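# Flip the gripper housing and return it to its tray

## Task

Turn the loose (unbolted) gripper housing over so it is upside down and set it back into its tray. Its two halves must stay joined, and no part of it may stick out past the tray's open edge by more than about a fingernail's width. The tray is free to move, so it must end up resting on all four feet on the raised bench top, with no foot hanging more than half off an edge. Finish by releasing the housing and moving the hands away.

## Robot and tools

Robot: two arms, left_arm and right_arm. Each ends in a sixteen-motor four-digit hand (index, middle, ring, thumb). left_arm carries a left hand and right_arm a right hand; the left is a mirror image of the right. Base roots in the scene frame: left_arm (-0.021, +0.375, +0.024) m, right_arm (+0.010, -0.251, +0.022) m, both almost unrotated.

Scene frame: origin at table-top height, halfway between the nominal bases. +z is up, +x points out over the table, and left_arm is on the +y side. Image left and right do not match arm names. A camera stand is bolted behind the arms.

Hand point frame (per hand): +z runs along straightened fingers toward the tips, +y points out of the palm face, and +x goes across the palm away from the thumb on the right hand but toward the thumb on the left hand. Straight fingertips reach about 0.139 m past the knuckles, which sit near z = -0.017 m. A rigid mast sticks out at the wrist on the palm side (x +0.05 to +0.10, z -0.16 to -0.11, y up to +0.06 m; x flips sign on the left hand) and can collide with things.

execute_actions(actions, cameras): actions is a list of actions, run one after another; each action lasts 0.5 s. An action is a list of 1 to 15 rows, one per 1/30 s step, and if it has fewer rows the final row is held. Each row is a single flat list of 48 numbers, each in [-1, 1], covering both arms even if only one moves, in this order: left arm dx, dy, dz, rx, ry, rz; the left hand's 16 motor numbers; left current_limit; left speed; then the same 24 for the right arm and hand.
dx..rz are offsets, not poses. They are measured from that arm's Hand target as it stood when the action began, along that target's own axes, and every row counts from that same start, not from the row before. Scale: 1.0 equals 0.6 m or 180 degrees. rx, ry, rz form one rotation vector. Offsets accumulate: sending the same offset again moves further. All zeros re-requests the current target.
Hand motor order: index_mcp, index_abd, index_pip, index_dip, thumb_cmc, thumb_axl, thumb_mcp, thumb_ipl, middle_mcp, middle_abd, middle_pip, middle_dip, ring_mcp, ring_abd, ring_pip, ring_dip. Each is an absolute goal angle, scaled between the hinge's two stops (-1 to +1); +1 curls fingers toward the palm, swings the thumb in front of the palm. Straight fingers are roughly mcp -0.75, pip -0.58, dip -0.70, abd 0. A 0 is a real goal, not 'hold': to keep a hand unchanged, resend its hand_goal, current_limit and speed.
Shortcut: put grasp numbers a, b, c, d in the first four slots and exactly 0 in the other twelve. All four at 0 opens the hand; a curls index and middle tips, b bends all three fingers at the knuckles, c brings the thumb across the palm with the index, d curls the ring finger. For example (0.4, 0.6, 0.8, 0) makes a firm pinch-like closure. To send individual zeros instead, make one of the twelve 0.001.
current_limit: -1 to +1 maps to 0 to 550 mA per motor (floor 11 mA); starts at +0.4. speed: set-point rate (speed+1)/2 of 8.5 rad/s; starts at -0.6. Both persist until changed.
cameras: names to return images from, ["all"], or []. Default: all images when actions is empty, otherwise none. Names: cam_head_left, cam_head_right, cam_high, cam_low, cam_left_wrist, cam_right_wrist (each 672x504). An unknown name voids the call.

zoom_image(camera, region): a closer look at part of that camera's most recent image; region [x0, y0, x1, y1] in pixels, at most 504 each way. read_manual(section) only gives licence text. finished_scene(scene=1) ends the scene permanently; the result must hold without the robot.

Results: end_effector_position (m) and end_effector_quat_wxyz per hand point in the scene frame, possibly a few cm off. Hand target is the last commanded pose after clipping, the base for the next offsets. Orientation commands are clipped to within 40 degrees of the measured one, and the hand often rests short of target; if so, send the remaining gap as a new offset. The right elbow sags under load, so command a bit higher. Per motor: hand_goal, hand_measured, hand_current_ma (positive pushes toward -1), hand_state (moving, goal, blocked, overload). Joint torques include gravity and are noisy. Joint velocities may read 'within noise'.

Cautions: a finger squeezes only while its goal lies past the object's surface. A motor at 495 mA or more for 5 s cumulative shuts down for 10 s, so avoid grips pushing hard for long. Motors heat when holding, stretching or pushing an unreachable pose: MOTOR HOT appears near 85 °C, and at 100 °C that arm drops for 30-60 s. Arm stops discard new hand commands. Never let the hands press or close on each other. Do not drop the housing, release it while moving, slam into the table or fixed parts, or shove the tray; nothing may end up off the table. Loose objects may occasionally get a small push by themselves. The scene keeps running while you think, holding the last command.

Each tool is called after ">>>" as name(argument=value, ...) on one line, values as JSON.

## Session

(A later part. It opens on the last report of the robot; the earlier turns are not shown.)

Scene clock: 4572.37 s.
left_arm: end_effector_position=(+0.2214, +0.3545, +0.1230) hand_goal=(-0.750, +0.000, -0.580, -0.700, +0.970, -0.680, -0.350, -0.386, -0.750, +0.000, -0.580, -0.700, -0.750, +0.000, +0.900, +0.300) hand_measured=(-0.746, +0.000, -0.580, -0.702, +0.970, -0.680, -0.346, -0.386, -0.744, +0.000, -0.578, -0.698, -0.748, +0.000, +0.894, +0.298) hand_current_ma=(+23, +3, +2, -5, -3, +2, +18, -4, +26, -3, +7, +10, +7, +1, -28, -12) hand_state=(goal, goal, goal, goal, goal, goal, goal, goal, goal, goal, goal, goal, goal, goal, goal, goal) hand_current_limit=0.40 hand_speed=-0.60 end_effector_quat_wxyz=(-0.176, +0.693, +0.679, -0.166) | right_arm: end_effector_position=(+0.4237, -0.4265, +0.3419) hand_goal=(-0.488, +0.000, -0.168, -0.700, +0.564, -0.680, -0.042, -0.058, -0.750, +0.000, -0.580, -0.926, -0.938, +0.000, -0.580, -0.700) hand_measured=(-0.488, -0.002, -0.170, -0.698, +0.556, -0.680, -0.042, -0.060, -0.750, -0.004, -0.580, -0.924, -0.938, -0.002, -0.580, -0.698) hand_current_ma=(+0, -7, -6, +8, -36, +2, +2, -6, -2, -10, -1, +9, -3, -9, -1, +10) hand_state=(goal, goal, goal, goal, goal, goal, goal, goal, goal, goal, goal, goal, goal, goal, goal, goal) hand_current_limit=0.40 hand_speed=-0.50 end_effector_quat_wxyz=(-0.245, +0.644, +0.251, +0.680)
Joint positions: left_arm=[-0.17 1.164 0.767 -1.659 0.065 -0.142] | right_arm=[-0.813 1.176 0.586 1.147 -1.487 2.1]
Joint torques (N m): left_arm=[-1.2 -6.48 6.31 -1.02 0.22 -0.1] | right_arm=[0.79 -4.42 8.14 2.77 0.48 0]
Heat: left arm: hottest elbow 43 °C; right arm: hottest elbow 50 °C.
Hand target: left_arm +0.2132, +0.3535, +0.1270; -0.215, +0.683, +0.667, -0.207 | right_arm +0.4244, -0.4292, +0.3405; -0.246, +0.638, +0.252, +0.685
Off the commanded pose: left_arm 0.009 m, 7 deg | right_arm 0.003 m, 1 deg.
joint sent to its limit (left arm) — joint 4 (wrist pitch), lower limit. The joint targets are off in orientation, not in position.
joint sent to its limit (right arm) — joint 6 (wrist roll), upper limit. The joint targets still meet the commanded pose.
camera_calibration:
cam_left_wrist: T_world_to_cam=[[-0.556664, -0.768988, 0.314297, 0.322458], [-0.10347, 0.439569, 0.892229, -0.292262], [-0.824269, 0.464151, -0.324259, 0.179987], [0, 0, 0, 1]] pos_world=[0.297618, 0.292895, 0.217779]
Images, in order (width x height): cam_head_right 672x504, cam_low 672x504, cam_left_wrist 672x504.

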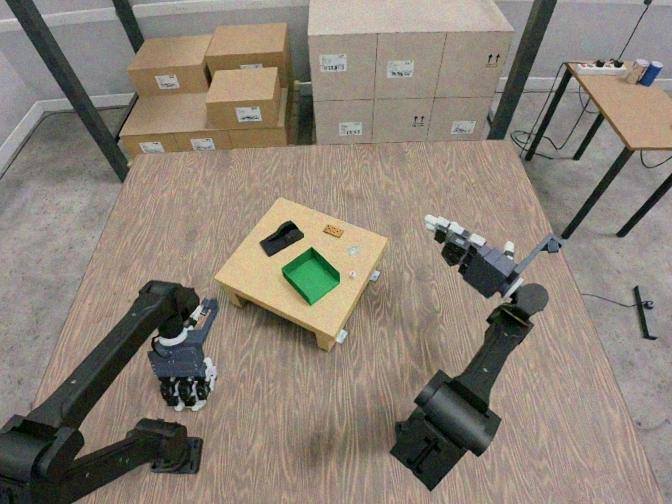

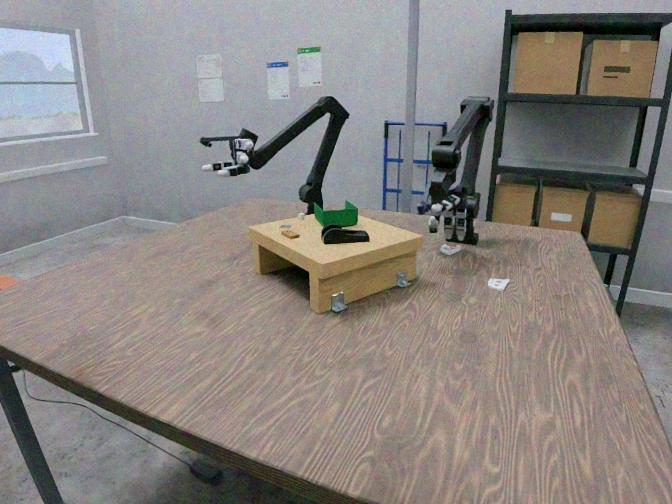

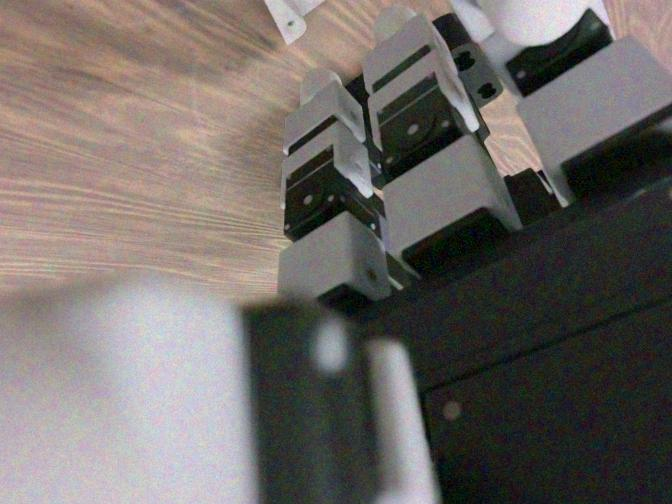

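>>> execute_actions(actions=[[[0,-0.0205,0.011,0,0,0,-0.75,0.001,-0.58,-0.70,0.97,-0.68,-0.35,-0.386,-0.75,0.001,-0.58,-0.70,-0.75,0.001,0.9,0.3,0.40,-0.6,0,0,0,0,0,0,0,0,0.75,0,0,0,0,0,0,0,0,0,0,0,0,0,0.4,-0.5]],[[0,0.013,0.022,0,0,0,-0.75,0.001,-0.58,-0.70,0.97,-0.68,-0.35,-0.386,-0.75,0.001,-0.58,-0.70,-0.75,0.001,0.9,0.3,0.40,-0.6,0,0,0,0,0,0,0,0,0.75,0,0,0,0,0,0,0,0,0,0,0,0,0,0.4,-0.5]]], cameras=["cam_left_wrist"])

>>> zoom_image(camera="cam_left_wrist", region=[250, 0, 450, 150])

Scene clock: 4585.70 s.
left_arm: end_effector_position=(+0.2066, +0.3538, +0.1157) hand_goal=(-0.750, +0.000, -0.580, -0.700, +0.970, -0.680, -0.350, -0.386, -0.750, +0.000, -0.580, -0.700, -0.750, +0.000, +0.900, +0.300) hand_measured=(-0.746, +0.000, -0.580, -0.702, +0.970, -0.680, -0.346, -0.386, -0.744, +0.000, -0.578, -0.698, -0.748, +0.000, +0.894, +0.298) hand_current_ma=(+23, +3, +2, -5, -3, +2, +18, -4, +26, -3, +7, +10, +7, +1, -28, -12) hand_state=(goal, goal, goal, goal, goal, goal, goal, goal, goal, goal, goal, goal, goal, goal, goal, goal) hand_current_limit=0.40 hand_speed=-0.60 end_effector_quat_wxyz=(-0.184, +0.689, +0.679, -0.172) | right_arm: end_effector_position=(+0.4237, -0.4265, +0.3419) hand_goal=(-0.488, +0.000, -0.168, -0.700, +0.564, -0.680, -0.042, -0.058, -0.750, +0.000, -0.580, -0.926, -0.938, +0.000, -0.580, -0.700) hand_measured=(-0.488, -0.002, -0.170, -0.698, +0.556, -0.680, -0.042, -0.060, -0.750, -0.004, -0.580, -0.924, -0.938, -0.002, -0.580, -0.698) hand_current_ma=(+0, -7, -6, +8, -36, +2, +2, -6, -2, -10, -1, +9, -3, -9, -1, +10) hand_state=(goal, goal, goal, goal, goal, goal, goal, goal, goal, goal, goal, goal, goal, goal, goal, goal) hand_current_limit=0.40 hand_speed=-0.50 end_effector_quat_wxyz=(-0.245, +0.644, +0.251, +0.680)
Joint positions: left_arm=[-0.185 1.147 0.731 -1.659 0.072 -0.158] | right_arm=[-0.813 1.176 0.586 1.147 -1.487 2.1]
Joint torques (N m): left_arm=[-0.44 -4.07 6.11 -1.1 0.21 0.04] | right_arm=[1.03 -4.48 8.2 2.58 0.48 -0.01]
Heat: left arm: hottest elbow 42 °C; right arm: hottest elbow 50 °C.
Hand target: left_arm +0.1981, +0.3540, +0.1132; -0.216, +0.683, +0.667, -0.207 | right_arm +0.4244, -0.4292, +0.3405; -0.246, +0.638, +0.252, +0.685
Off the commanded pose: left_arm 0.009 m, 6 deg | right_arm 0.003 m, 1 deg.
joint sent to its limit (left arm) — joint 4 (wrist pitch), lower limit. The joint targets are off in orientation, not in position.
joint sent to its limit (right arm) — joint 6 (wrist roll), upper limit. The joint targets still meet the commanded pose.
camera_calibration:
cam_left_wrist: T_world_to_cam=[[-0.547174, -0.772816, 0.321491, 0.314636], [-0.087343, 0.434712, 0.896324, -0.289035], [-0.832449, 0.462366, -0.305363, 0.165906], [0, 0, 0, 1]] pos_world=[0.285024, 0.292093, 0.208578]
Images, in order (width x height): cam_left_wrist 672x504.

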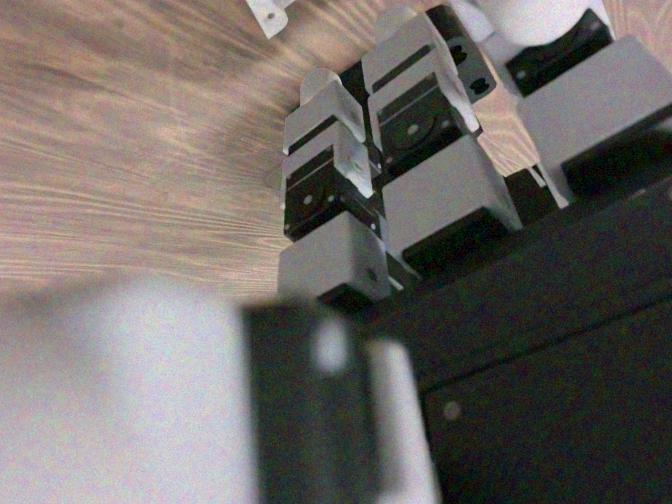

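Scaled by 2.520 from the camera's 672x504 image, which has a finer 960x720 frame.

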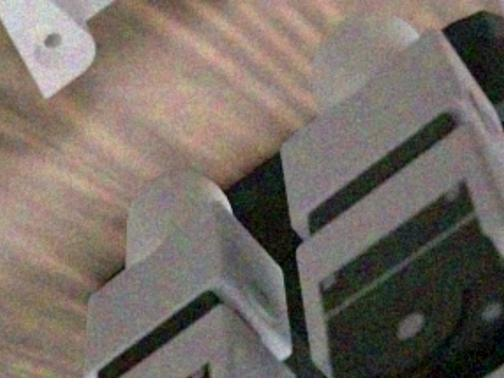

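>>> execute_actions(actions=[[[0,0.0162,0.029,0,0,0,-0.75,0.001,-0.58,-0.70,0.97,-0.68,-0.35,-0.386,-0.75,0.001,-0.58,-0.70,-0.75,0.001,0.9,0.3,0.40,-0.6,0,0,0,0,0,0,0,0,0.75,0,0,0,0,0,0,0,0,0,0,0,0,0,0.4,-0.5]]], cameras=["cam_left_wrist","cam_low"])

>>> zoom_image(camera="cam_low", region=[420, 200, 500, 260])

>>> zoom_image(camera="cam_left_wrist", region=[250, 0, 450, 150])

Scene clock: 4594.37 s.
left_arm: end_effector_position=(+0.1970, +0.3558, +0.0971) hand_goal=(-0.750, +0.000, -0.580, -0.700, +0.970, -0.680, -0.350, -0.386, -0.750, +0.000, -0.580, -0.700, -0.750, +0.000, +0.900, +0.300) hand_measured=(-0.746, +0.000, -0.580, -0.702, +0.970, -0.680, -0.346, -0.386, -0.744, +0.000, -0.578, -0.698, -0.748, +0.000, +0.894, +0.298) hand_current_ma=(+23, +3, +2, -5, -3, +2, +18, -4, +26, -3, +7, +10, +7, +1, -28, -12) hand_state=(goal, goal, goal, goal, goal, goal, goal, goal, goal, goal, goal, goal, goal, goal, goal, goal) hand_current_limit=0.40 hand_speed=-0.60 end_effector_quat_wxyz=(-0.216, +0.680, +0.672, -0.198) | right_arm: end_effector_position=(+0.4237, -0.4265, +0.3419) hand_goal=(-0.488, +0.000, -0.168, -0.700, +0.564, -0.680, -0.042, -0.058, -0.750, +0.000, -0.580, -0.926, -0.938, +0.000, -0.580, -0.700) hand_measured=(-0.488, -0.002, -0.170, -0.698, +0.556, -0.680, -0.042, -0.060, -0.750, -0.004, -0.580, -0.924, -0.938, -0.002, -0.580, -0.698) hand_current_ma=(+0, -7, -6, +8, -36, +2, +2, -6, -2, -10, -1, +9, -3, -9, -1, +10) hand_state=(goal, goal, goal, goal, goal, goal, goal, goal, goal, goal, goal, goal, goal, goal, goal, goal) hand_current_limit=0.40 hand_speed=-0.50 end_effector_quat_wxyz=(-0.245, +0.644, +0.251, +0.680)
Joint positions: left_arm=[-0.178 1.218 0.716 -1.659 0.076 -0.151] | right_arm=[-0.813 1.176 0.586 1.147 -1.487 2.1]
Joint torques (N m): left_arm=[-0.21 -4.6 5.76 -0.29 0.19 0.19] | right_arm=[1.38 -5.25 8.25 2.54 0.51 0.06]
Heat: left arm: hottest elbow 41 °C; right arm: hottest elbow 50 °C.
Hand target: left_arm +0.1962, +0.3541, +0.0935; -0.216, +0.683, +0.667, -0.207 | right_arm +0.4244, -0.4292, +0.3405; -0.246, +0.638, +0.252, +0.685
Off the commanded pose: left_arm 0.004 m, 1 deg | right_arm 0.003 m, 1 deg.
joint sent to its limit (right arm) — joint 6 (wrist roll), upper limit. The joint targets still meet the commanded pose.
camera_calibration:
cam_left_wrist: T_world_to_cam=[[-0.517388, -0.776607, 0.359431, 0.308744], [-0.0111877, 0.426121, 0.904597, -0.286829], [-0.855678, 0.464007, -0.229159, 0.147855], [0, 0, 0, 1]] pos_world=[0.283047, 0.293391, 0.182374]
Images, in order (width x height): cam_low 672x504, cam_left_wrist 672x504.

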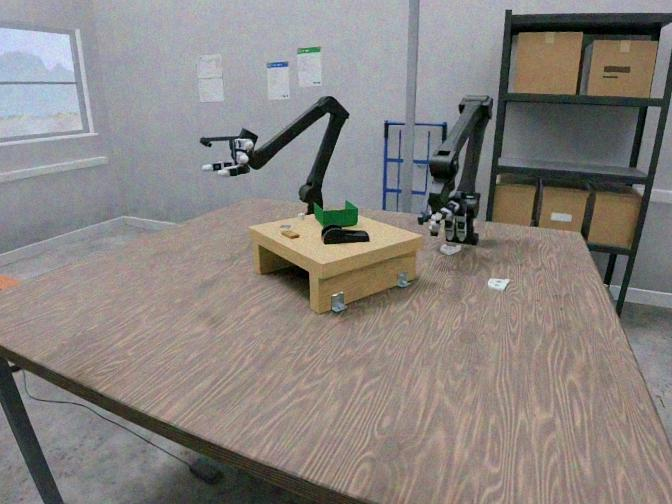

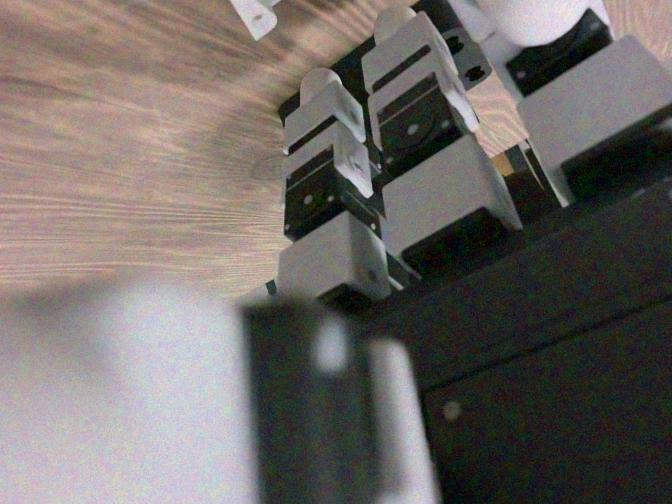

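Scaled by 6.300 from the camera's 672x504 image, which has a finer 960x720 frame.

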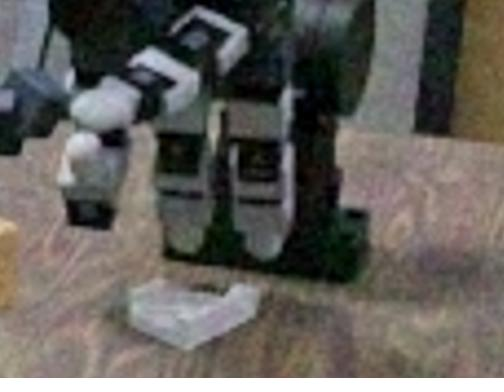

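Scaled by 2.520 from the camera's 672x504 image, which has a finer 960x720 frame.

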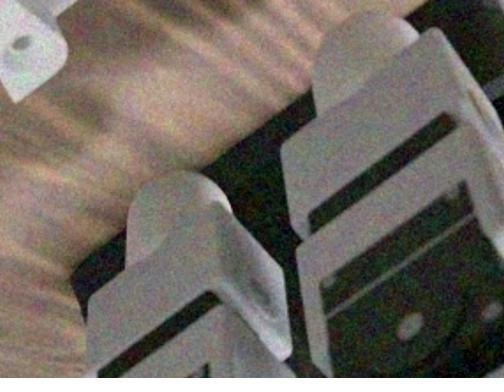

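>>> execute_actions(actions=[[[0,0.0112,0.0166,0,0,0,-0.75,0.001,-0.58,-0.70,0.97,-0.68,-0.35,-0.386,-0.75,0.001,-0.58,-0.70,-0.75,0.001,0.9,0.3,0.40,-0.6,0,0,0,0,0,0,0,0,0.75,0,0,0,0,0,0,0,0,0,0,0,0,0,0.4,-0.5]],[[0,0.0415,-0.0281,0,0,0,-0.75,0.001,-0.58,-0.70,0.97,-0.68,-0.35,-0.386,-0.75,0.001,-0.58,-0.70,-0.75,0.001,0.9,0.3,0.60,-0.6,0,0,0,0,0,0,0,0,0.75,0,0,0,0,0,0,0,0,0,0,0,0,0,0.4,-0.5]]], cameras=["cam_left_wrist"])

>>> zoom_image(camera="cam_left_wrist", region=[220, 0, 450, 150])

Scene clock: 4605.17 s.
left_arm: end_effector_position=(+0.2095, +0.3566, +0.0766) hand_goal=(-0.750, +0.000, -0.580, -0.700, +0.970, -0.680, -0.350, -0.386, -0.750, +0.000, -0.580, -0.700, -0.750, +0.000, +0.900, +0.300) hand_measured=(-0.746, +0.000, -0.580, -0.702, +0.970, -0.680, -0.346, -0.386, -0.744, +0.000, -0.578, -0.698, -0.748, +0.000, +0.894, +0.298) hand_current_ma=(+23, +3, +2, -5, -3, +2, +18, -4, +26, -3, +7, +10, +7, +1, -28, -12) hand_state=(goal, goal, goal, goal, goal, goal, goal, goal, goal, goal, goal, goal, goal, goal, goal, goal) hand_current_limit=0.60 hand_speed=-0.60 end_effector_quat_wxyz=(-0.229, +0.675, +0.669, -0.210) | right_arm: end_effector_position=(+0.4237, -0.4265, +0.3419) hand_goal=(-0.488, +0.000, -0.168, -0.700, +0.564, -0.680, -0.042, -0.058, -0.750, +0.000, -0.580, -0.926, -0.938, +0.000, -0.580, -0.700) hand_measured=(-0.488, -0.002, -0.170, -0.698, +0.556, -0.680, -0.042, -0.060, -0.750, -0.004, -0.580, -0.924, -0.938, -0.002, -0.580, -0.698) hand_current_ma=(+0, -7, -6, +8, -36, +2, +2, -6, -2, -10, -1, +9, -3, -9, -1, +10) hand_state=(goal, goal, goal, goal, goal, goal, goal, goal, goal, goal, goal, goal, goal, goal, goal, goal) hand_current_limit=0.40 hand_speed=-0.50 end_effector_quat_wxyz=(-0.245, +0.644, +0.251, +0.680)
Joint positions: left_arm=[-0.163 1.32 0.731 -1.611 0.072 -0.139] | right_arm=[-0.813 1.176 0.586 1.147 -1.487 2.1]
Joint torques (N m): left_arm=[-0.38 -5.54 8.27 -0.2 -0.1 0.14] | right_arm=[0.56 -5.25 8.31 2.73 0.46 0.03]
Heat: left arm: hottest elbow 41 °C; right arm: hottest elbow 50 °C.
Hand target: left_arm +0.2260, +0.3535, +0.0810; -0.216, +0.683, +0.667, -0.207 | right_arm +0.4244, -0.4292, +0.3405; -0.246, +0.638, +0.252, +0.685
Off the commanded pose: left_arm 0.017 m, 2 deg | right_arm 0.003 m, 1 deg.
joint sent to its limit (right arm) — joint 6 (wrist roll), upper limit. The joint targets still meet the commanded pose.
camera_calibration:
cam_left_wrist: T_world_to_cam=[[-0.500546, -0.779257, 0.37711, 0.319168], [0.0219701, 0.424033, 0.90538, -0.274702], [-0.865431, 0.46147, -0.195128, 0.15387], [0, 0, 0, 1]] pos_world=[0.298958, 0.29419, 0.158372]
Images, in order (width x height): cam_left_wrist 672x504.

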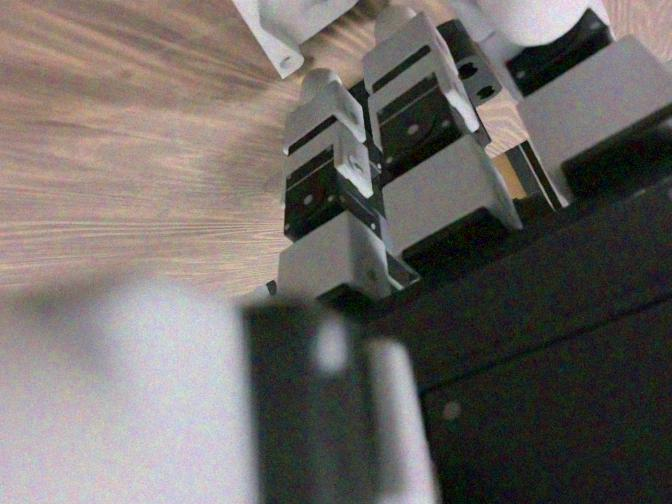

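Scaled by 2.191 from the camera's 672x504 image, which has a finer 960x720 frame.

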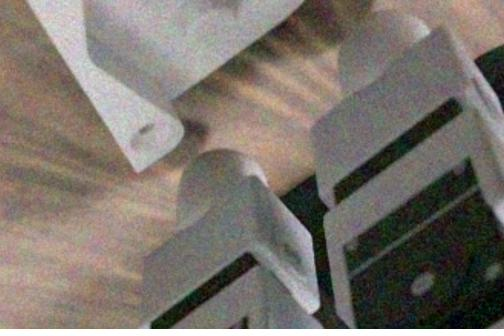

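>>> execute_actions(actions=[[[0.0083,0.0135,-0.0258,-0.025,0,0,-0.75,0.001,-0.58,-0.70,0.97,-0.68,-0.35,-0.386,-0.75,0.001,-0.58,-0.70,-0.75,0.001,0.9,0.3,0.60,-0.6,0,0,0,0,0,0,0,0,0.75,0,0,0,0,0,0,0,0,0,0,0,0,0,0.4,-0.5]],[[0.0083,0.0155,-0.0248,-0.025,0,0,-0.75,0.001,-0.58,-0.70,0.97,-0.68,-0.35,-0.386,-0.75,0.001,-0.58,-0.70,-0.75,0.001,0.9,0.3,0.60,-0.6,0,0,0,0,0,0,0,0,0.75,0,0,0,0,0,0,0,0,0,0,0,0,0,0.4,-0.5]],[[0.0083,0.0173,-0.0237,-0.025,0,0,-0.75,0.001,-0.58,-0.70,0.97,-0.68,-0.35,-0.386,-0.75,0.001,-0.58,-0.70,-0.75,0.001,0.9,0.3,0.60,-0.6,0,0,0,0,0,0,0,0,0.75,0,0,0,0,0,0,0,0,0,0,0,0,0,0.4,-0.5]]], cameras=["cam_left_wrist"])

>>> zoom_image(camera="cam_left_wrist", region=[220, 0, 450, 150])

Scene clock: 4634.43 s.
left_arm: end_effector_position=(+0.2443, +0.3684, +0.0921) hand_goal=(-0.750, +0.000, -0.580, -0.700, +0.970, -0.680, -0.350, -0.386, -0.750, +0.000, -0.580, -0.700, -0.750, +0.000, +0.900, +0.300) hand_measured=(-0.758, +0.000, -0.588, -0.702, +0.970, -0.680, -0.346, -0.386, -0.766, +0.000, -0.592, -0.706, -0.748, +0.000, +0.894, +0.298) hand_current_ma=(-43, +3, -34, -13, -3, +2, +18, -4, -78, -1, -51, -24, +7, +1, -28, -12) hand_state=(goal, goal, goal, goal, goal, goal, goal, goal, goal, goal, goal, goal, goal, goal, goal, goal) hand_current_limit=0.60 hand_speed=-0.60 end_effector_quat_wxyz=(-0.164, +0.690, +0.688, -0.153) | right_arm: end_effector_position=(+0.4237, -0.4265, +0.3419) hand_goal=(-0.488, +0.000, -0.168, -0.700, +0.564, -0.680, -0.042, -0.058, -0.750, +0.000, -0.580, -0.926, -0.938, +0.000, -0.580, -0.700) hand_measured=(-0.488, -0.002, -0.170, -0.698, +0.556, -0.680, -0.042, -0.060, -0.750, -0.004, -0.580, -0.924, -0.938, -0.002, -0.580, -0.698) hand_current_ma=(+0, -7, -6, +8, -36, +2, +2, -6, -2, -10, -1, +9, -3, -9, -1, +10) hand_state=(goal, goal, goal, goal, goal, goal, goal, goal, goal, goal, goal, goal, goal, goal, goal, goal) hand_current_limit=0.40 hand_speed=-0.50 end_effector_quat_wxyz=(-0.245, +0.644, +0.251, +0.680)
Joint positions: left_arm=[-0.111 1.24 0.74 -1.522 0.036 -0.106] | right_arm=[-0.813 1.176 0.586 1.147 -1.487 2.1]
Joint torques (N m): left_arm=[0.03 -7.18 9.51 0.73 -0.17 0.19] | right_arm=[0.44 -4.78 8.27 2.66 0.47 0.01]
Heat: left arm: hottest elbow 42 °C; right arm: hottest elbow 50 °C.
Hand target: left_arm +0.2730, +0.3671, +0.1058; -0.134, +0.703, +0.687, -0.127 | right_arm +0.4244, -0.4292, +0.3405; -0.246, +0.638, +0.252, +0.685
Off the commanded pose: left_arm 0.032 m, 5 deg | right_arm 0.003 m, 1 deg.
joint sent to its limit (right arm) — joint 6 (wrist roll), upper limit. The joint targets still meet the commanded pose.
camera_calibration:
cam_left_wrist: T_world_to_cam=[[-0.556449, -0.778514, 0.29031, 0.361338], [-0.142309, 0.433536, 0.889828, -0.256494], [-0.818604, 0.45383, -0.35203, 0.187324], [0, 0, 0, 1]] pos_world=[0.317909, 0.307494, 0.189279]
Images, in order (width x height): cam_left_wrist 672x504.

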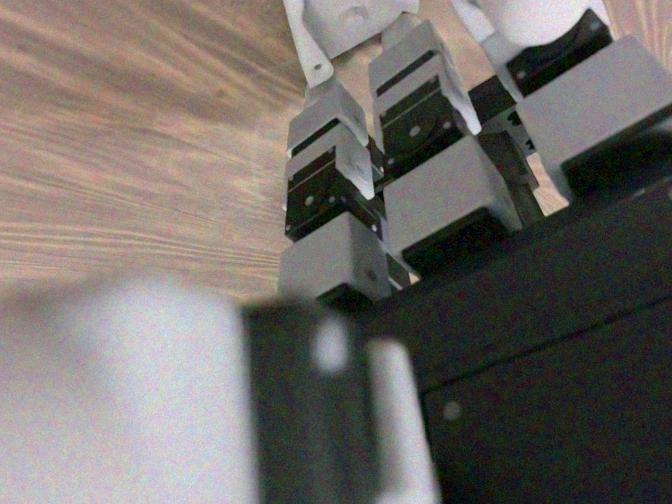

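Scaled by 2.191 from the camera's 672x504 image, which has a finer 960x720 frame.

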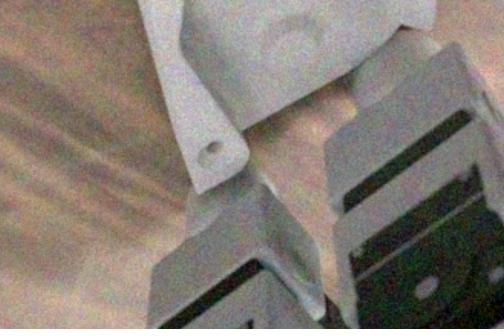

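>>> execute_actions(actions=[[[0.0083,0.0192,-0.022,-0.025,0,0,-0.75,0.001,-0.58,-0.70,0.97,-0.68,-0.35,-0.386,-0.75,0.001,-0.58,-0.70,-0.75,0.001,0.9,0.3,0.60,-0.6,0,0,0,0,0,0,0,0,0.75,0,0,0,0,0,0,0,0,0,0,0,0,0,0.4,-0.5]],[[0.0083,0.0208,-0.0205,-0.025,0,0,-0.75,0.001,-0.58,-0.70,0.97,-0.68,-0.35,-0.386,-0.75,0.001,-0.58,-0.70,-0.75,0.001,0.9,0.3,0.60,-0.6,0,0,0,0,0,0,0,0,0.75,0,0,0,0,0,0,0,0,0,0,0,0,0,0.4,-0.5]]], cameras=["cam_left_wrist","cam_low","cam_head_right"])

>>> zoom_image(camera="cam_left_wrist", region=[220, 0, 450, 150])

Scene clock: 4641.60 s.
left_arm: end_effector_position=(+0.2672, +0.3772, +0.1054) hand_goal=(-0.750, +0.000, -0.580, -0.700, +0.970, -0.680, -0.350, -0.386, -0.750, +0.000, -0.580, -0.700, -0.750, +0.000, +0.900, +0.300) hand_measured=(-0.788, +0.004, -0.608, -0.714, +0.970, -0.680, -0.346, -0.386, -0.794, +0.004, -0.608, -0.714, -0.748, +0.000, +0.894, +0.298) hand_current_ma=(-194, +18, -133, -61, -3, +2, +18, -4, -225, +16, -136, -68, +7, +1, -28, -12) hand_state=(blocked, goal, blocked, goal, goal, goal, goal, goal, blocked, goal, blocked, goal, goal, goal, goal, goal) hand_current_limit=0.60 hand_speed=-0.60 end_effector_quat_wxyz=(-0.118, +0.697, +0.699, -0.110) | right_arm: end_effector_position=(+0.4237, -0.4265, +0.3419) hand_goal=(-0.488, +0.000, -0.168, -0.700, +0.564, -0.680, -0.042, -0.058, -0.750, +0.000, -0.580, -0.926, -0.938, +0.000, -0.580, -0.700) hand_measured=(-0.488, -0.002, -0.170, -0.698, +0.556, -0.680, -0.042, -0.060, -0.750, -0.004, -0.580, -0.924, -0.938, -0.002, -0.580, -0.698) hand_current_ma=(+0, -7, -6, +8, -36, +2, +2, -6, -2, -10, -1, +9, -3, -9, -1, +10) hand_state=(goal, goal, goal, goal, goal, goal, goal, goal, goal, goal, goal, goal, goal, goal, goal, goal) hand_current_limit=0.40 hand_speed=-0.50 end_effector_quat_wxyz=(-0.245, +0.644, +0.251, +0.680)
Joint positions: left_arm=[-0.077 1.184 0.74 -1.45 0.016 -0.083] | right_arm=[-0.813 1.176 0.586 1.147 -1.487 2.1]
Joint torques (N m): left_arm=[0.21 -6.71 10.17 2.06 -0.28 0.28] | right_arm=[0.79 -5.13 8.23 2.63 0.48 -0.01]
Heat: left arm: hottest elbow 41 °C; right arm: hottest elbow 50 °C.
Hand target: left_arm +0.3043, +0.3762, +0.1222; -0.078, +0.712, +0.694, -0.073 | right_arm +0.4244, -0.4292, +0.3405; -0.246, +0.638, +0.252, +0.685
Off the commanded pose: left_arm 0.041 m, 6 deg | right_arm 0.003 m, 1 deg.
joint sent to its limit (right arm) — joint 6 (wrist roll), upper limit. The joint targets still meet the commanded pose.
camera_calibration:
cam_left_wrist: T_world_to_cam=[[-0.585176, -0.780796, 0.218922, 0.393191], [-0.258257, 0.435361, 0.862417, -0.235662], [-0.768682, 0.448128, -0.45641, 0.206651], [0, 0, 0, 1]] pos_world=[0.328073, 0.316994, 0.211478]
Images, in order (width x height): cam_head_right 672x504, cam_low 672x504, cam_left_wrist 672x504.

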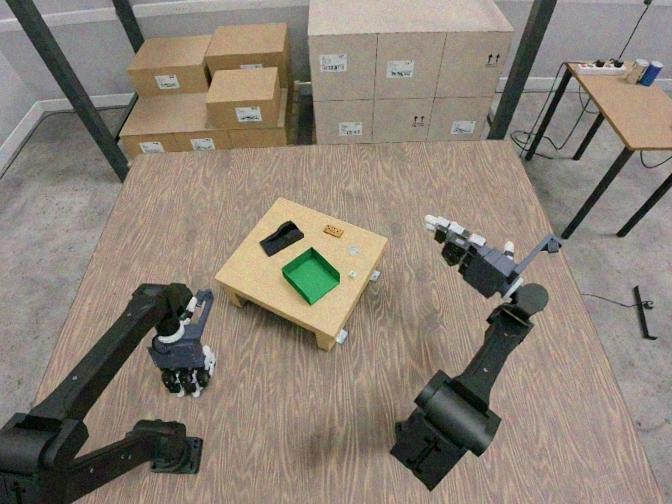

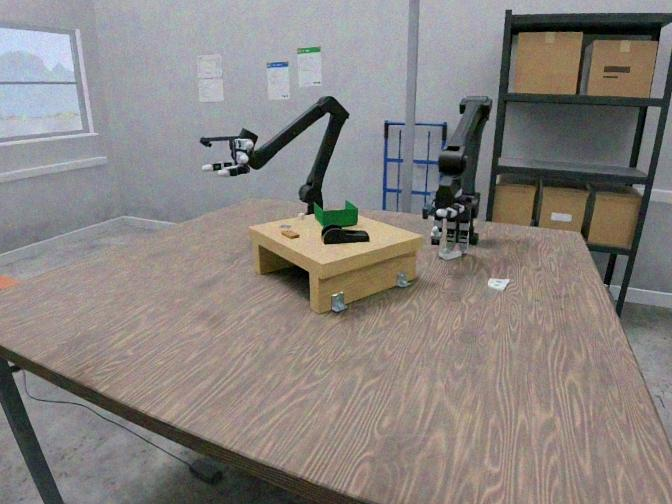

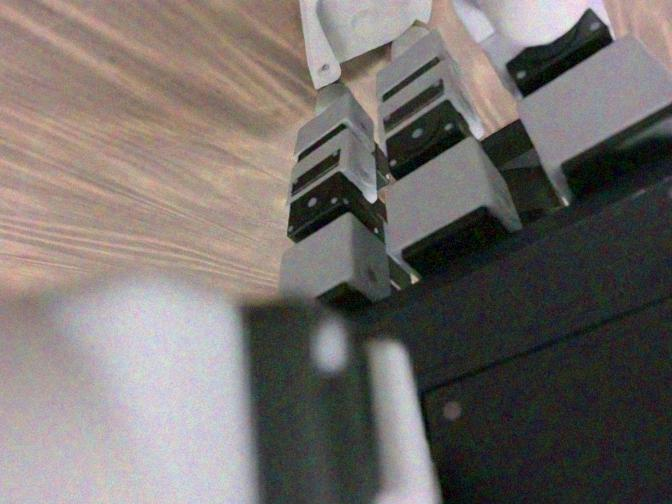

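Scaled by 2.191 from the camera's 672x504 image, which has a finer 960x720 frame.

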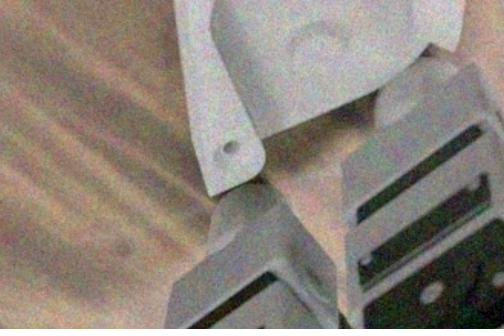

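>>> execute_actions(actions=[[[0.0083,0.0223,-0.0188,-0.025,0,0,-0.75,0.001,-0.58,-0.70,0.97,-0.68,-0.35,-0.386,-0.75,0.001,-0.58,-0.70,-0.75,0.001,0.9,0.3,0.60,-0.6,0,0,0,0,0,0,0,0,0.75,0,0,0,0,0,0,0,0,0,0,0,0,0,0.4,-0.5]],[[0.0083,0.0237,-0.017,-0.025,0,0,-0.75,0.001,-0.58,-0.70,0.97,-0.68,-0.35,-0.386,-0.75,0.001,-0.58,-0.70,-0.75,0.001,0.9,0.3,0.60,-0.6,0,0,0,0,0,0,0,0,0.75,0,0,0,0,0,0,0,0,0,0,0,0,0,0.4,-0.5]],[[0.0083,0.025,-0.0152,-0.025,0,0,-0.75,0.001,-0.58,-0.70,0.97,-0.68,-0.35,-0.386,-0.75,0.001,-0.58,-0.70,-0.75,0.001,0.9,0.3,0.60,-0.6,0,0,0,0,0,0,0,0,0.75,0,0,0,0,0,0,0,0,0,0,0,0,0,0.4,-0.5]]], cameras=["cam_left_wrist","cam_head_left"])

>>> zoom_image(camera="cam_left_wrist", region=[220, 0, 450, 150])

Scene clock: 4653.33 s.
left_arm: end_effector_position=(+0.3102, +0.3895, +0.1288) hand_goal=(-0.750, +0.000, -0.580, -0.700, +0.970, -0.680, -0.350, -0.386, -0.750, +0.000, -0.580, -0.700, -0.750, +0.000, +0.900, +0.300) hand_measured=(-0.832, +0.008, -0.640, -0.730, +0.970, -0.680, -0.346, -0.386, -0.834, +0.006, -0.634, -0.728, -0.748, +0.000, +0.894, +0.298) hand_current_ma=(-427, +30, -291, -138, -3, +2, +18, -4, -436, +24, -263, -134, +7, +1, -28, -12) hand_state=(blocked, goal, blocked, blocked, goal, goal, goal, goal, blocked, goal, blocked, blocked, goal, goal, goal, goal) hand_current_limit=0.60 hand_speed=-0.60 end_effector_quat_wxyz=(-0.037, +0.704, +0.709, -0.036) | right_arm: end_effector_position=(+0.4237, -0.4265, +0.3419) hand_goal=(-0.488, +0.000, -0.168, -0.700, +0.564, -0.680, -0.042, -0.058, -0.750, +0.000, -0.580, -0.926, -0.938, +0.000, -0.580, -0.700) hand_measured=(-0.488, -0.002, -0.170, -0.698, +0.556, -0.680, -0.042, -0.060, -0.750, -0.004, -0.580, -0.924, -0.938, -0.002, -0.580, -0.698) hand_current_ma=(+0, -7, -6, +8, -36, +2, +2, -6, -2, -10, -1, +9, -3, -9, -1, +10) hand_state=(goal, goal, goal, goal, goal, goal, goal, goal, goal, goal, goal, goal, goal, goal, goal, goal) hand_current_limit=0.40 hand_speed=-0.50 end_effector_quat_wxyz=(-0.245, +0.644, +0.251, +0.680)
Joint positions: left_arm=[-0.024 1.118 0.74 -1.297 0.002 -0.039] | right_arm=[-0.813 1.176 0.586 1.147 -1.487 2.1]
Joint torques (N m): left_arm=[-0.15 -5.89 10.09 3.99 -0.19 0.33] | right_arm=[1.03 -5.13 8.27 2.66 0.53 -0.02]
Heat: left arm: hottest elbow 42 °C; right arm: hottest elbow 50 °C.
Hand target: left_arm +0.3511, +0.3899, +0.1468; +0.006, +0.716, +0.698, +0.009 | right_arm +0.4244, -0.4292, +0.3405; -0.246, +0.638, +0.252, +0.685
Off the commanded pose: left_arm 0.045 m, 7 deg | right_arm 0.003 m, 1 deg.
joint sent to its limit (right arm) — joint 6 (wrist roll), upper limit. The joint targets still meet the commanded pose.
camera_calibration:
cam_left_wrist: T_world_to_cam=[[-0.61518, -0.782814, 0.0935757, 0.449123], [-0.441571, 0.440451, 0.781677, -0.184814], [-0.653123, 0.439551, -0.616624, 0.232929], [0, 0, 0, 1]] pos_world=[0.346814, 0.330596, 0.246067]
Images, in order (width x height): cam_head_left 672x504, cam_left_wrist 672x504.

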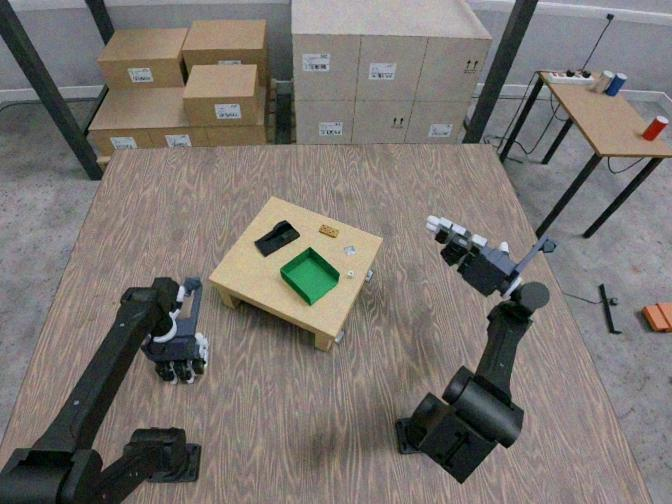

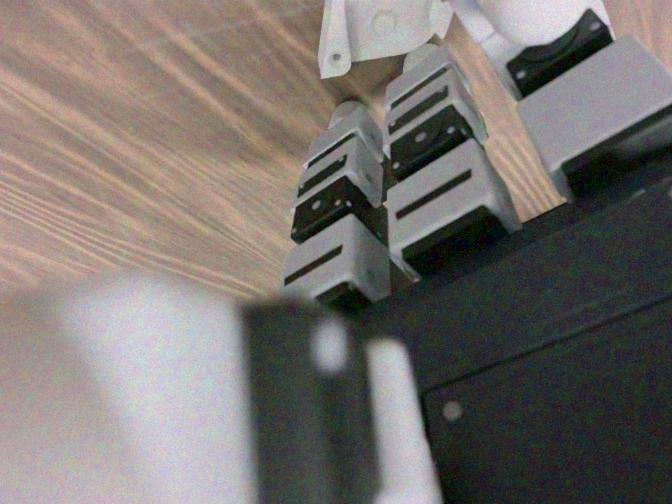

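Scaled by 2.191 from the camera's 672x504 image, which has a finer 960x720 frame.

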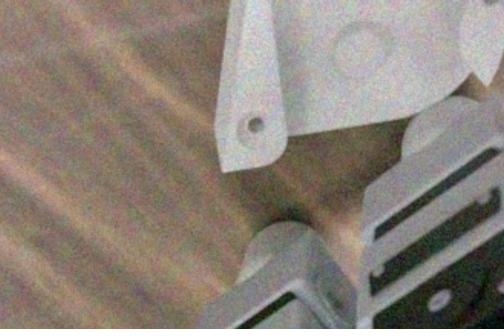

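>>> execute_actions(actions=[[[-0.0133,-0.0433,-0.0083,0,0,0.0556,-0.75,0.001,-0.58,-0.70,0.97,-0.68,-0.35,-0.386,-0.75,0.001,-0.58,-0.70,-0.75,0.001,0.9,0.3,0.60,-0.6,0,0,0,0,0,0,0,0,0.75,0,0,0,0,0,0,0,0,0,0,0,0,0,0.4,-0.5]]], cameras=["cam_left_wrist"])

>>> zoom_image(camera="cam_left_wrist", region=[220, 0, 450, 150])

Scene clock: 4684.37 s.
left_arm: end_effector_position=(+0.3208, +0.3833, +0.1496) hand_goal=(-0.750, +0.000, -0.580, -0.700, +0.970, -0.680, -0.350, -0.386, -0.750, +0.000, -0.580, -0.700, -0.750, +0.000, +0.900, +0.300) hand_measured=(-0.750, +0.004, -0.582, -0.702, +0.970, -0.680, -0.346, -0.386, -0.750, +0.004, -0.582, -0.702, -0.748, +0.000, +0.894, +0.298) hand_current_ma=(-4, +13, -11, -11, -3, +2, +18, -4, -4, +13, -10, -12, +7, +1, -28, -12) hand_state=(goal, goal, goal, goal, goal, goal, goal, goal, goal, goal, goal, goal, goal, goal, goal, goal) hand_current_limit=0.60 hand_speed=-0.60 end_effector_quat_wxyz=(-0.006, +0.770, +0.638, +0.005) | right_arm: end_effector_position=(+0.4237, -0.4265, +0.3419) hand_goal=(-0.488, +0.000, -0.168, -0.700, +0.564, -0.680, -0.042, -0.058, -0.750, +0.000, -0.580, -0.926, -0.938, +0.000, -0.580, -0.700) hand_measured=(-0.488, -0.002, -0.170, -0.698, +0.556, -0.680, -0.042, -0.060, -0.750, -0.004, -0.580, -0.924, -0.938, -0.002, -0.580, -0.698) hand_current_ma=(+0, -7, -6, +8, -36, +2, +2, -6, -2, -10, -1, +9, -3, -9, -1, +10) hand_state=(goal, goal, goal, goal, goal, goal, goal, goal, goal, goal, goal, goal, goal, goal, goal, goal) hand_current_limit=0.40 hand_speed=-0.50 end_effector_quat_wxyz=(-0.245, +0.644, +0.251, +0.680)
Joint positions: left_arm=[0.007 1.046 0.729 -1.254 -0.015 0.185] | right_arm=[-0.813 1.176 0.586 1.147 -1.487 2.1]
Joint torques (N m): left_arm=[-0.03 -5.54 7.47 1.29 0.2 0.16] | right_arm=[0.79 -4.84 8.21 2.58 0.5 -0.04]
Heat: left arm: hottest elbow 42 °C; right arm: hottest elbow 50 °C.
Hand target: left_arm +0.3247, +0.3824, +0.1510; +0.005, +0.774, +0.633, +0.010 | right_arm +0.4244, -0.4292, +0.3405; -0.246, +0.638, +0.252, +0.685
Off the commanded pose: left_arm 0.004 m, 2 deg | right_arm 0.003 m, 1 deg.
joint sent to its limit (right arm) — joint 6 (wrist roll), upper limit. The joint targets still meet the commanded pose.
camera_calibration:
cam_left_wrist: T_world_to_cam=[[-0.760272, -0.649272, 0.0207945, 0.455113], [-0.42567, 0.522113, 0.739055, -0.223683], [-0.490705, 0.553031, -0.673324, 0.168278], [0, 0, 0, 1]] pos_world=[0.333369, 0.319217, 0.269156]
Images, in order (width x height): cam_left_wrist 672x504.

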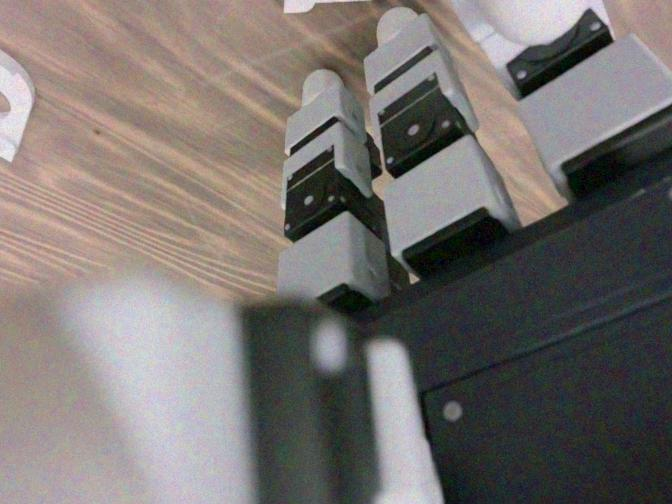

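Scaled by 2.191 from the camera's 672x504 image, which has a finer 960x720 frame.

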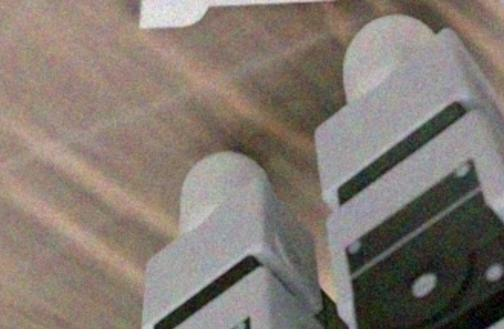

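>>> execute_actions(actions=[[[0.0,-0.08,-0.10,0,0,0,-0.75,0.001,-0.58,-0.70,0.97,-0.68,-0.35,-0.386,-0.75,0.001,-0.58,-0.70,-0.75,0.001,0.9,0.3,0.40,-0.6,0,0,0,0,0,0,0,0,0.75,0,0,0,0,0,0,0,0,0,0,0,0,0,0.4,-0.5]]], cameras=["cam_left_wrist","cam_low","cam_head_right"])

>>> zoom_image(camera="cam_left_wrist", region=[220, 0, 450, 150])

>>> zoom_image(camera="cam_low", region=[420, 220, 540, 310])

Scene clock: 4694.77 s.
left_arm: end_effector_position=(+0.2643, +0.3926, +0.1892) hand_goal=(-0.750, +0.000, -0.580, -0.700, +0.970, -0.680, -0.350, -0.386, -0.750, +0.000, -0.580, -0.700, -0.750, +0.000, +0.900, +0.300) hand_measured=(-0.750, +0.002, -0.582, -0.702, +0.970, -0.680, -0.346, -0.386, -0.750, +0.002, -0.582, -0.702, -0.750, +0.000, +0.894, +0.298) hand_current_ma=(+3, +11, -8, -11, -3, +2, +18, -4, +3, +10, -8, -11, +2, +1, -28, -12) hand_state=(goal, goal, goal, goal, goal, goal, goal, goal, goal, goal, goal, goal, goal, goal, goal, goal) hand_current_limit=0.40 hand_speed=-0.60 end_effector_quat_wxyz=(-0.010, +0.769, +0.639, -0.003) | right_arm: end_effector_position=(+0.4237, -0.4265, +0.3419) hand_goal=(-0.488, +0.000, -0.168, -0.700, +0.564, -0.680, -0.042, -0.058, -0.750, +0.000, -0.580, -0.926, -0.938, +0.000, -0.580, -0.700) hand_measured=(-0.488, -0.002, -0.170, -0.698, +0.556, -0.680, -0.042, -0.060, -0.750, -0.004, -0.580, -0.924, -0.938, -0.002, -0.580, -0.698) hand_current_ma=(+0, -7, -6, +8, -36, +2, +2, -6, -2, -10, -1, +9, -3, -9, -1, +10) hand_state=(goal, goal, goal, goal, goal, goal, goal, goal, goal, goal, goal, goal, goal, goal, goal, goal) hand_current_limit=0.40 hand_speed=-0.50 end_effector_quat_wxyz=(-0.245, +0.644, +0.251, +0.680)
Joint positions: left_arm=[0.055 0.849 0.73 -1.469 -0.013 0.233] | right_arm=[-0.813 1.176 0.586 1.147 -1.487 2.1]
Joint torques (N m): left_arm=[-0.03 -2.73 11.55 0.23 0.17 0.17] | right_arm=[0.67 -5.3 8.34 2.85 0.48 0.03]
Heat: left arm: hottest elbow 42 °C; right arm: hottest elbow 50 °C.
Hand target: left_arm +0.2764, +0.3918, +0.2102; +0.005, +0.774, +0.633, +0.010 | right_arm +0.4244, -0.4292, +0.3405; -0.246, +0.638, +0.252, +0.685
Off the commanded pose: left_arm 0.024 m, 2 deg | right_arm 0.003 m, 1 deg.
joint sent to its limit (right arm) — joint 6 (wrist roll), upper limit. The joint targets still meet the commanded pose.
camera_calibration:
cam_left_wrist: T_world_to_cam=[[-0.759465, -0.649592, 0.0352568, 0.414506], [-0.413295, 0.523634, 0.74498, -0.286941], [-0.502395, 0.551214, -0.666155, 0.164536], [0, 0, 0, 1]] pos_world=[0.278874, 0.328817, 0.308758]
Images, in order (width x height): cam_head_right 672x504, cam_low 672x504, cam_left_wrist 672x504.

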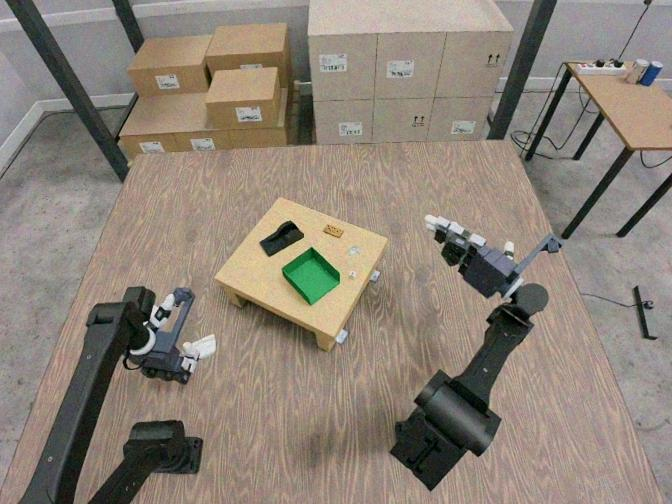

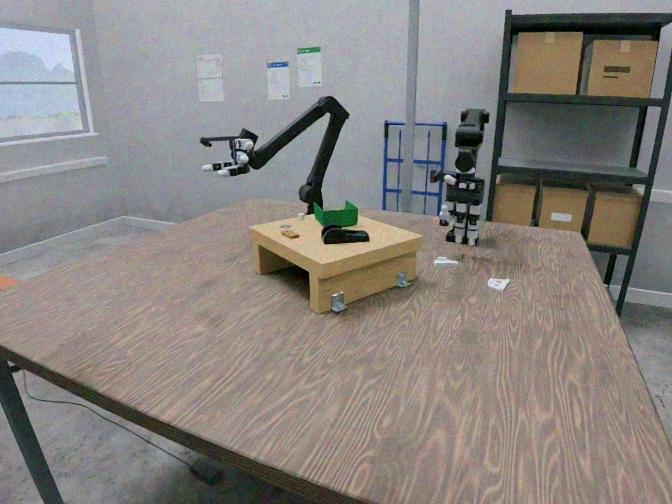

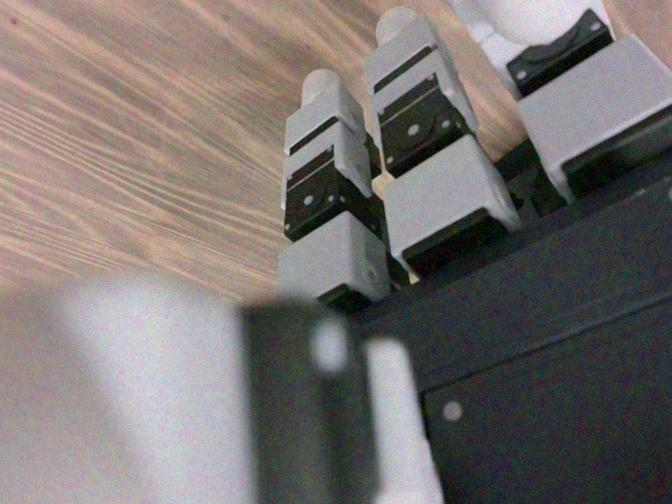

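Scaled by 2.191 from the camera's 672x504 image, which has a finer 960x720 frame.

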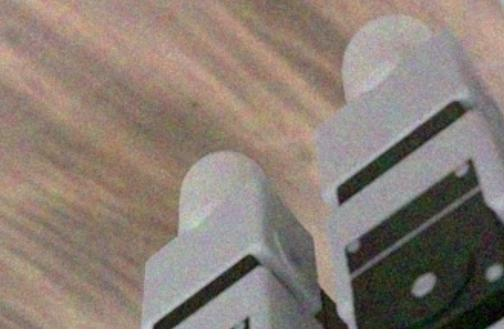

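Scaled by 4.200 from the camera's 672x504 image, which has a finer 960x720 frame.

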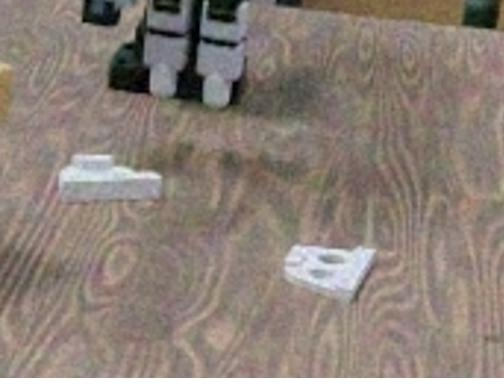

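>>> zoom_image(camera="cam_head_right", region=[170, 310, 240, 380])

>>> zoom_image(camera="cam_low", region=[425, 245, 470, 275])

Scaled by 7.200 from the camera's 672x504 image, which has a finer 960x720 frame.

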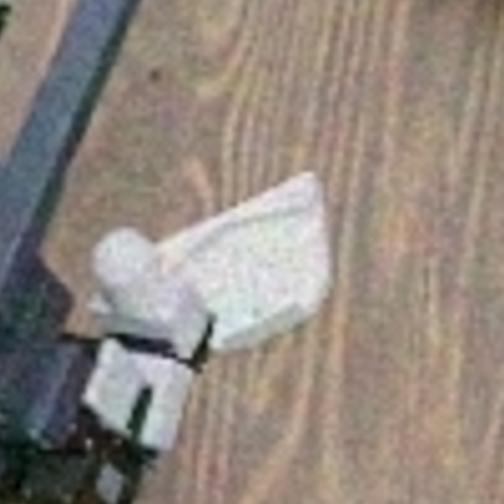

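Scaled by 11.200 from the camera's 672x504 image, which has a finer 960x720 frame.

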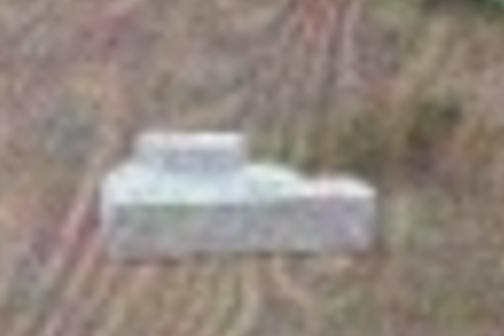

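>>> execute_actions(actions=[[[-0.062,0.082,0.008,0,0,0.0585,-0.75,0.001,-0.58,-0.70,0.97,-0.68,-0.35,-0.386,-0.75,0.001,-0.58,-0.70,-0.75,0.001,0.9,0.3,0.40,-0.6,0,0,0,0,0,0,0,0,0.75,0,0,0,0,0,0,0,0,0,0,0,0,0,0.4,-0.5]],[[-0.0455,0.0925,0.008,0,0,0.0585,-0.75,0.001,-0.58,-0.70,0.97,-0.68,-0.35,-0.386,-0.75,0.001,-0.58,-0.70,-0.75,0.001,0.9,0.3,0.40,-0.6,0,0,0,0,0,0,0,0,0.75,0,0,0,0,0,0,0,0,0,0,0,0,0,0.4,-0.5]]], cameras=["cam_left_wrist"])

>>> zoom_image(camera="cam_left_wrist", region=[220, 0, 420, 150])

Scene clock: 4754.70 s.
left_arm: end_effector_position=(+0.3383, +0.3067, +0.1845) hand_goal=(-0.750, +0.000, -0.580, -0.700, +0.970, -0.680, -0.350, -0.386, -0.750, +0.000, -0.580, -0.700, -0.750, +0.000, +0.900, +0.300) hand_measured=(-0.748, +0.002, -0.582, -0.702, +0.970, -0.680, -0.346, -0.386, -0.750, +0.002, -0.582, -0.702, -0.750, +0.000, +0.894, +0.298) hand_current_ma=(+5, +6, -7, -11, -3, +2, +18, -4, +4, +6, -8, -11, +1, +1, -28, -12) hand_state=(goal, goal, goal, goal, goal, goal, goal, goal, goal, goal, goal, goal, goal, goal, goal, goal) hand_current_limit=0.40 hand_speed=-0.60 end_effector_quat_wxyz=(-0.015, +0.871, +0.491, -0.006) | right_arm: end_effector_position=(+0.4237, -0.4265, +0.3419) hand_goal=(-0.488, +0.000, -0.168, -0.700, +0.564, -0.680, -0.042, -0.058, -0.750, +0.000, -0.580, -0.926, -0.938, +0.000, -0.580, -0.700) hand_measured=(-0.488, -0.002, -0.170, -0.698, +0.556, -0.680, -0.042, -0.060, -0.750, -0.004, -0.580, -0.924, -0.938, -0.002, -0.580, -0.698) hand_current_ma=(+0, -7, -6, +8, -36, +2, +2, -6, -2, -10, -1, +9, -3, -9, -1, +10) hand_state=(goal, goal, goal, goal, goal, goal, goal, goal, goal, goal, goal, goal, goal, goal, goal, goal) hand_current_limit=0.40 hand_speed=-0.50 end_effector_quat_wxyz=(-0.245, +0.644, +0.251, +0.680)
Joint positions: left_arm=[-0.157 1.108 0.873 -1.364 -0.015 0.38] | right_arm=[-0.813 1.176 0.586 1.147 -1.487 2.1]
Joint torques (N m): left_arm=[-1.08 -5.13 11.41 1.05 0.07 0.16] | right_arm=[1.14 -4.78 8.24 2.62 0.49 0.04]
Heat: left arm: hottest elbow 46 °C; right arm: hottest elbow 50 °C.
Hand target: left_arm +0.3587, +0.2995, +0.2020; +0.003, +0.877, +0.481, +0.011 | right_arm +0.4244, -0.4292, +0.3405; -0.246, +0.638, +0.252, +0.685
Off the commanded pose: left_arm 0.028 m, 3 deg | right_arm 0.003 m, 1 deg.
joint sent to its limit (right arm) — joint 6 (wrist roll), upper limit. The joint targets still meet the commanded pose.
camera_calibration:
cam_left_wrist: T_world_to_cam=[[-0.938814, -0.34106, 0.0480198, 0.378776], [-0.19218, 0.634419, 0.748718, -0.317249], [-0.285822, 0.693679, -0.661147, 0.128139], [0, 0, 0, 1]] pos_world=[0.331256, 0.241567, 0.30406]
Images, in order (width x height): cam_left_wrist 672x504.

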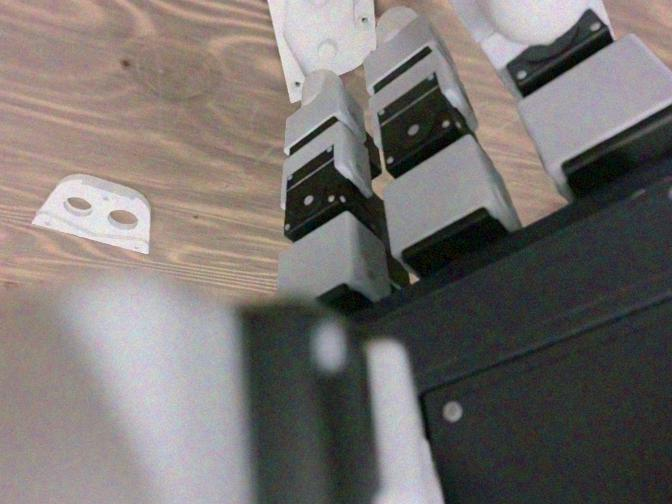

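Scaled by 2.520 from the camera's 672x504 image, which has a finer 960x720 frame.

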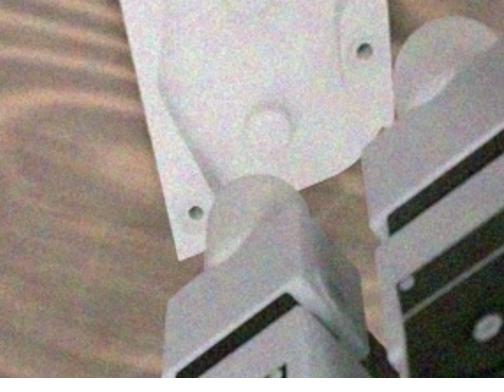

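>>> zoom_image(camera="cam_left_wrist", region=[20, 160, 170, 270])

>>> zoom_image(camera="cam_left_wrist", region=[260, 0, 390, 105])

Scaled by 3.360 from the camera's 672x504 image, which has a finer 960x720 frame.

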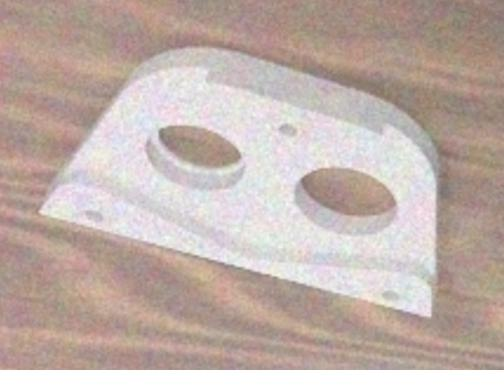

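Scaled by 3.877 from the camera's 672x504 image, which has a finer 960x720 frame.

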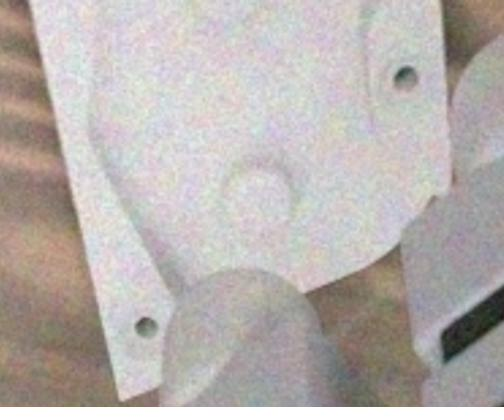

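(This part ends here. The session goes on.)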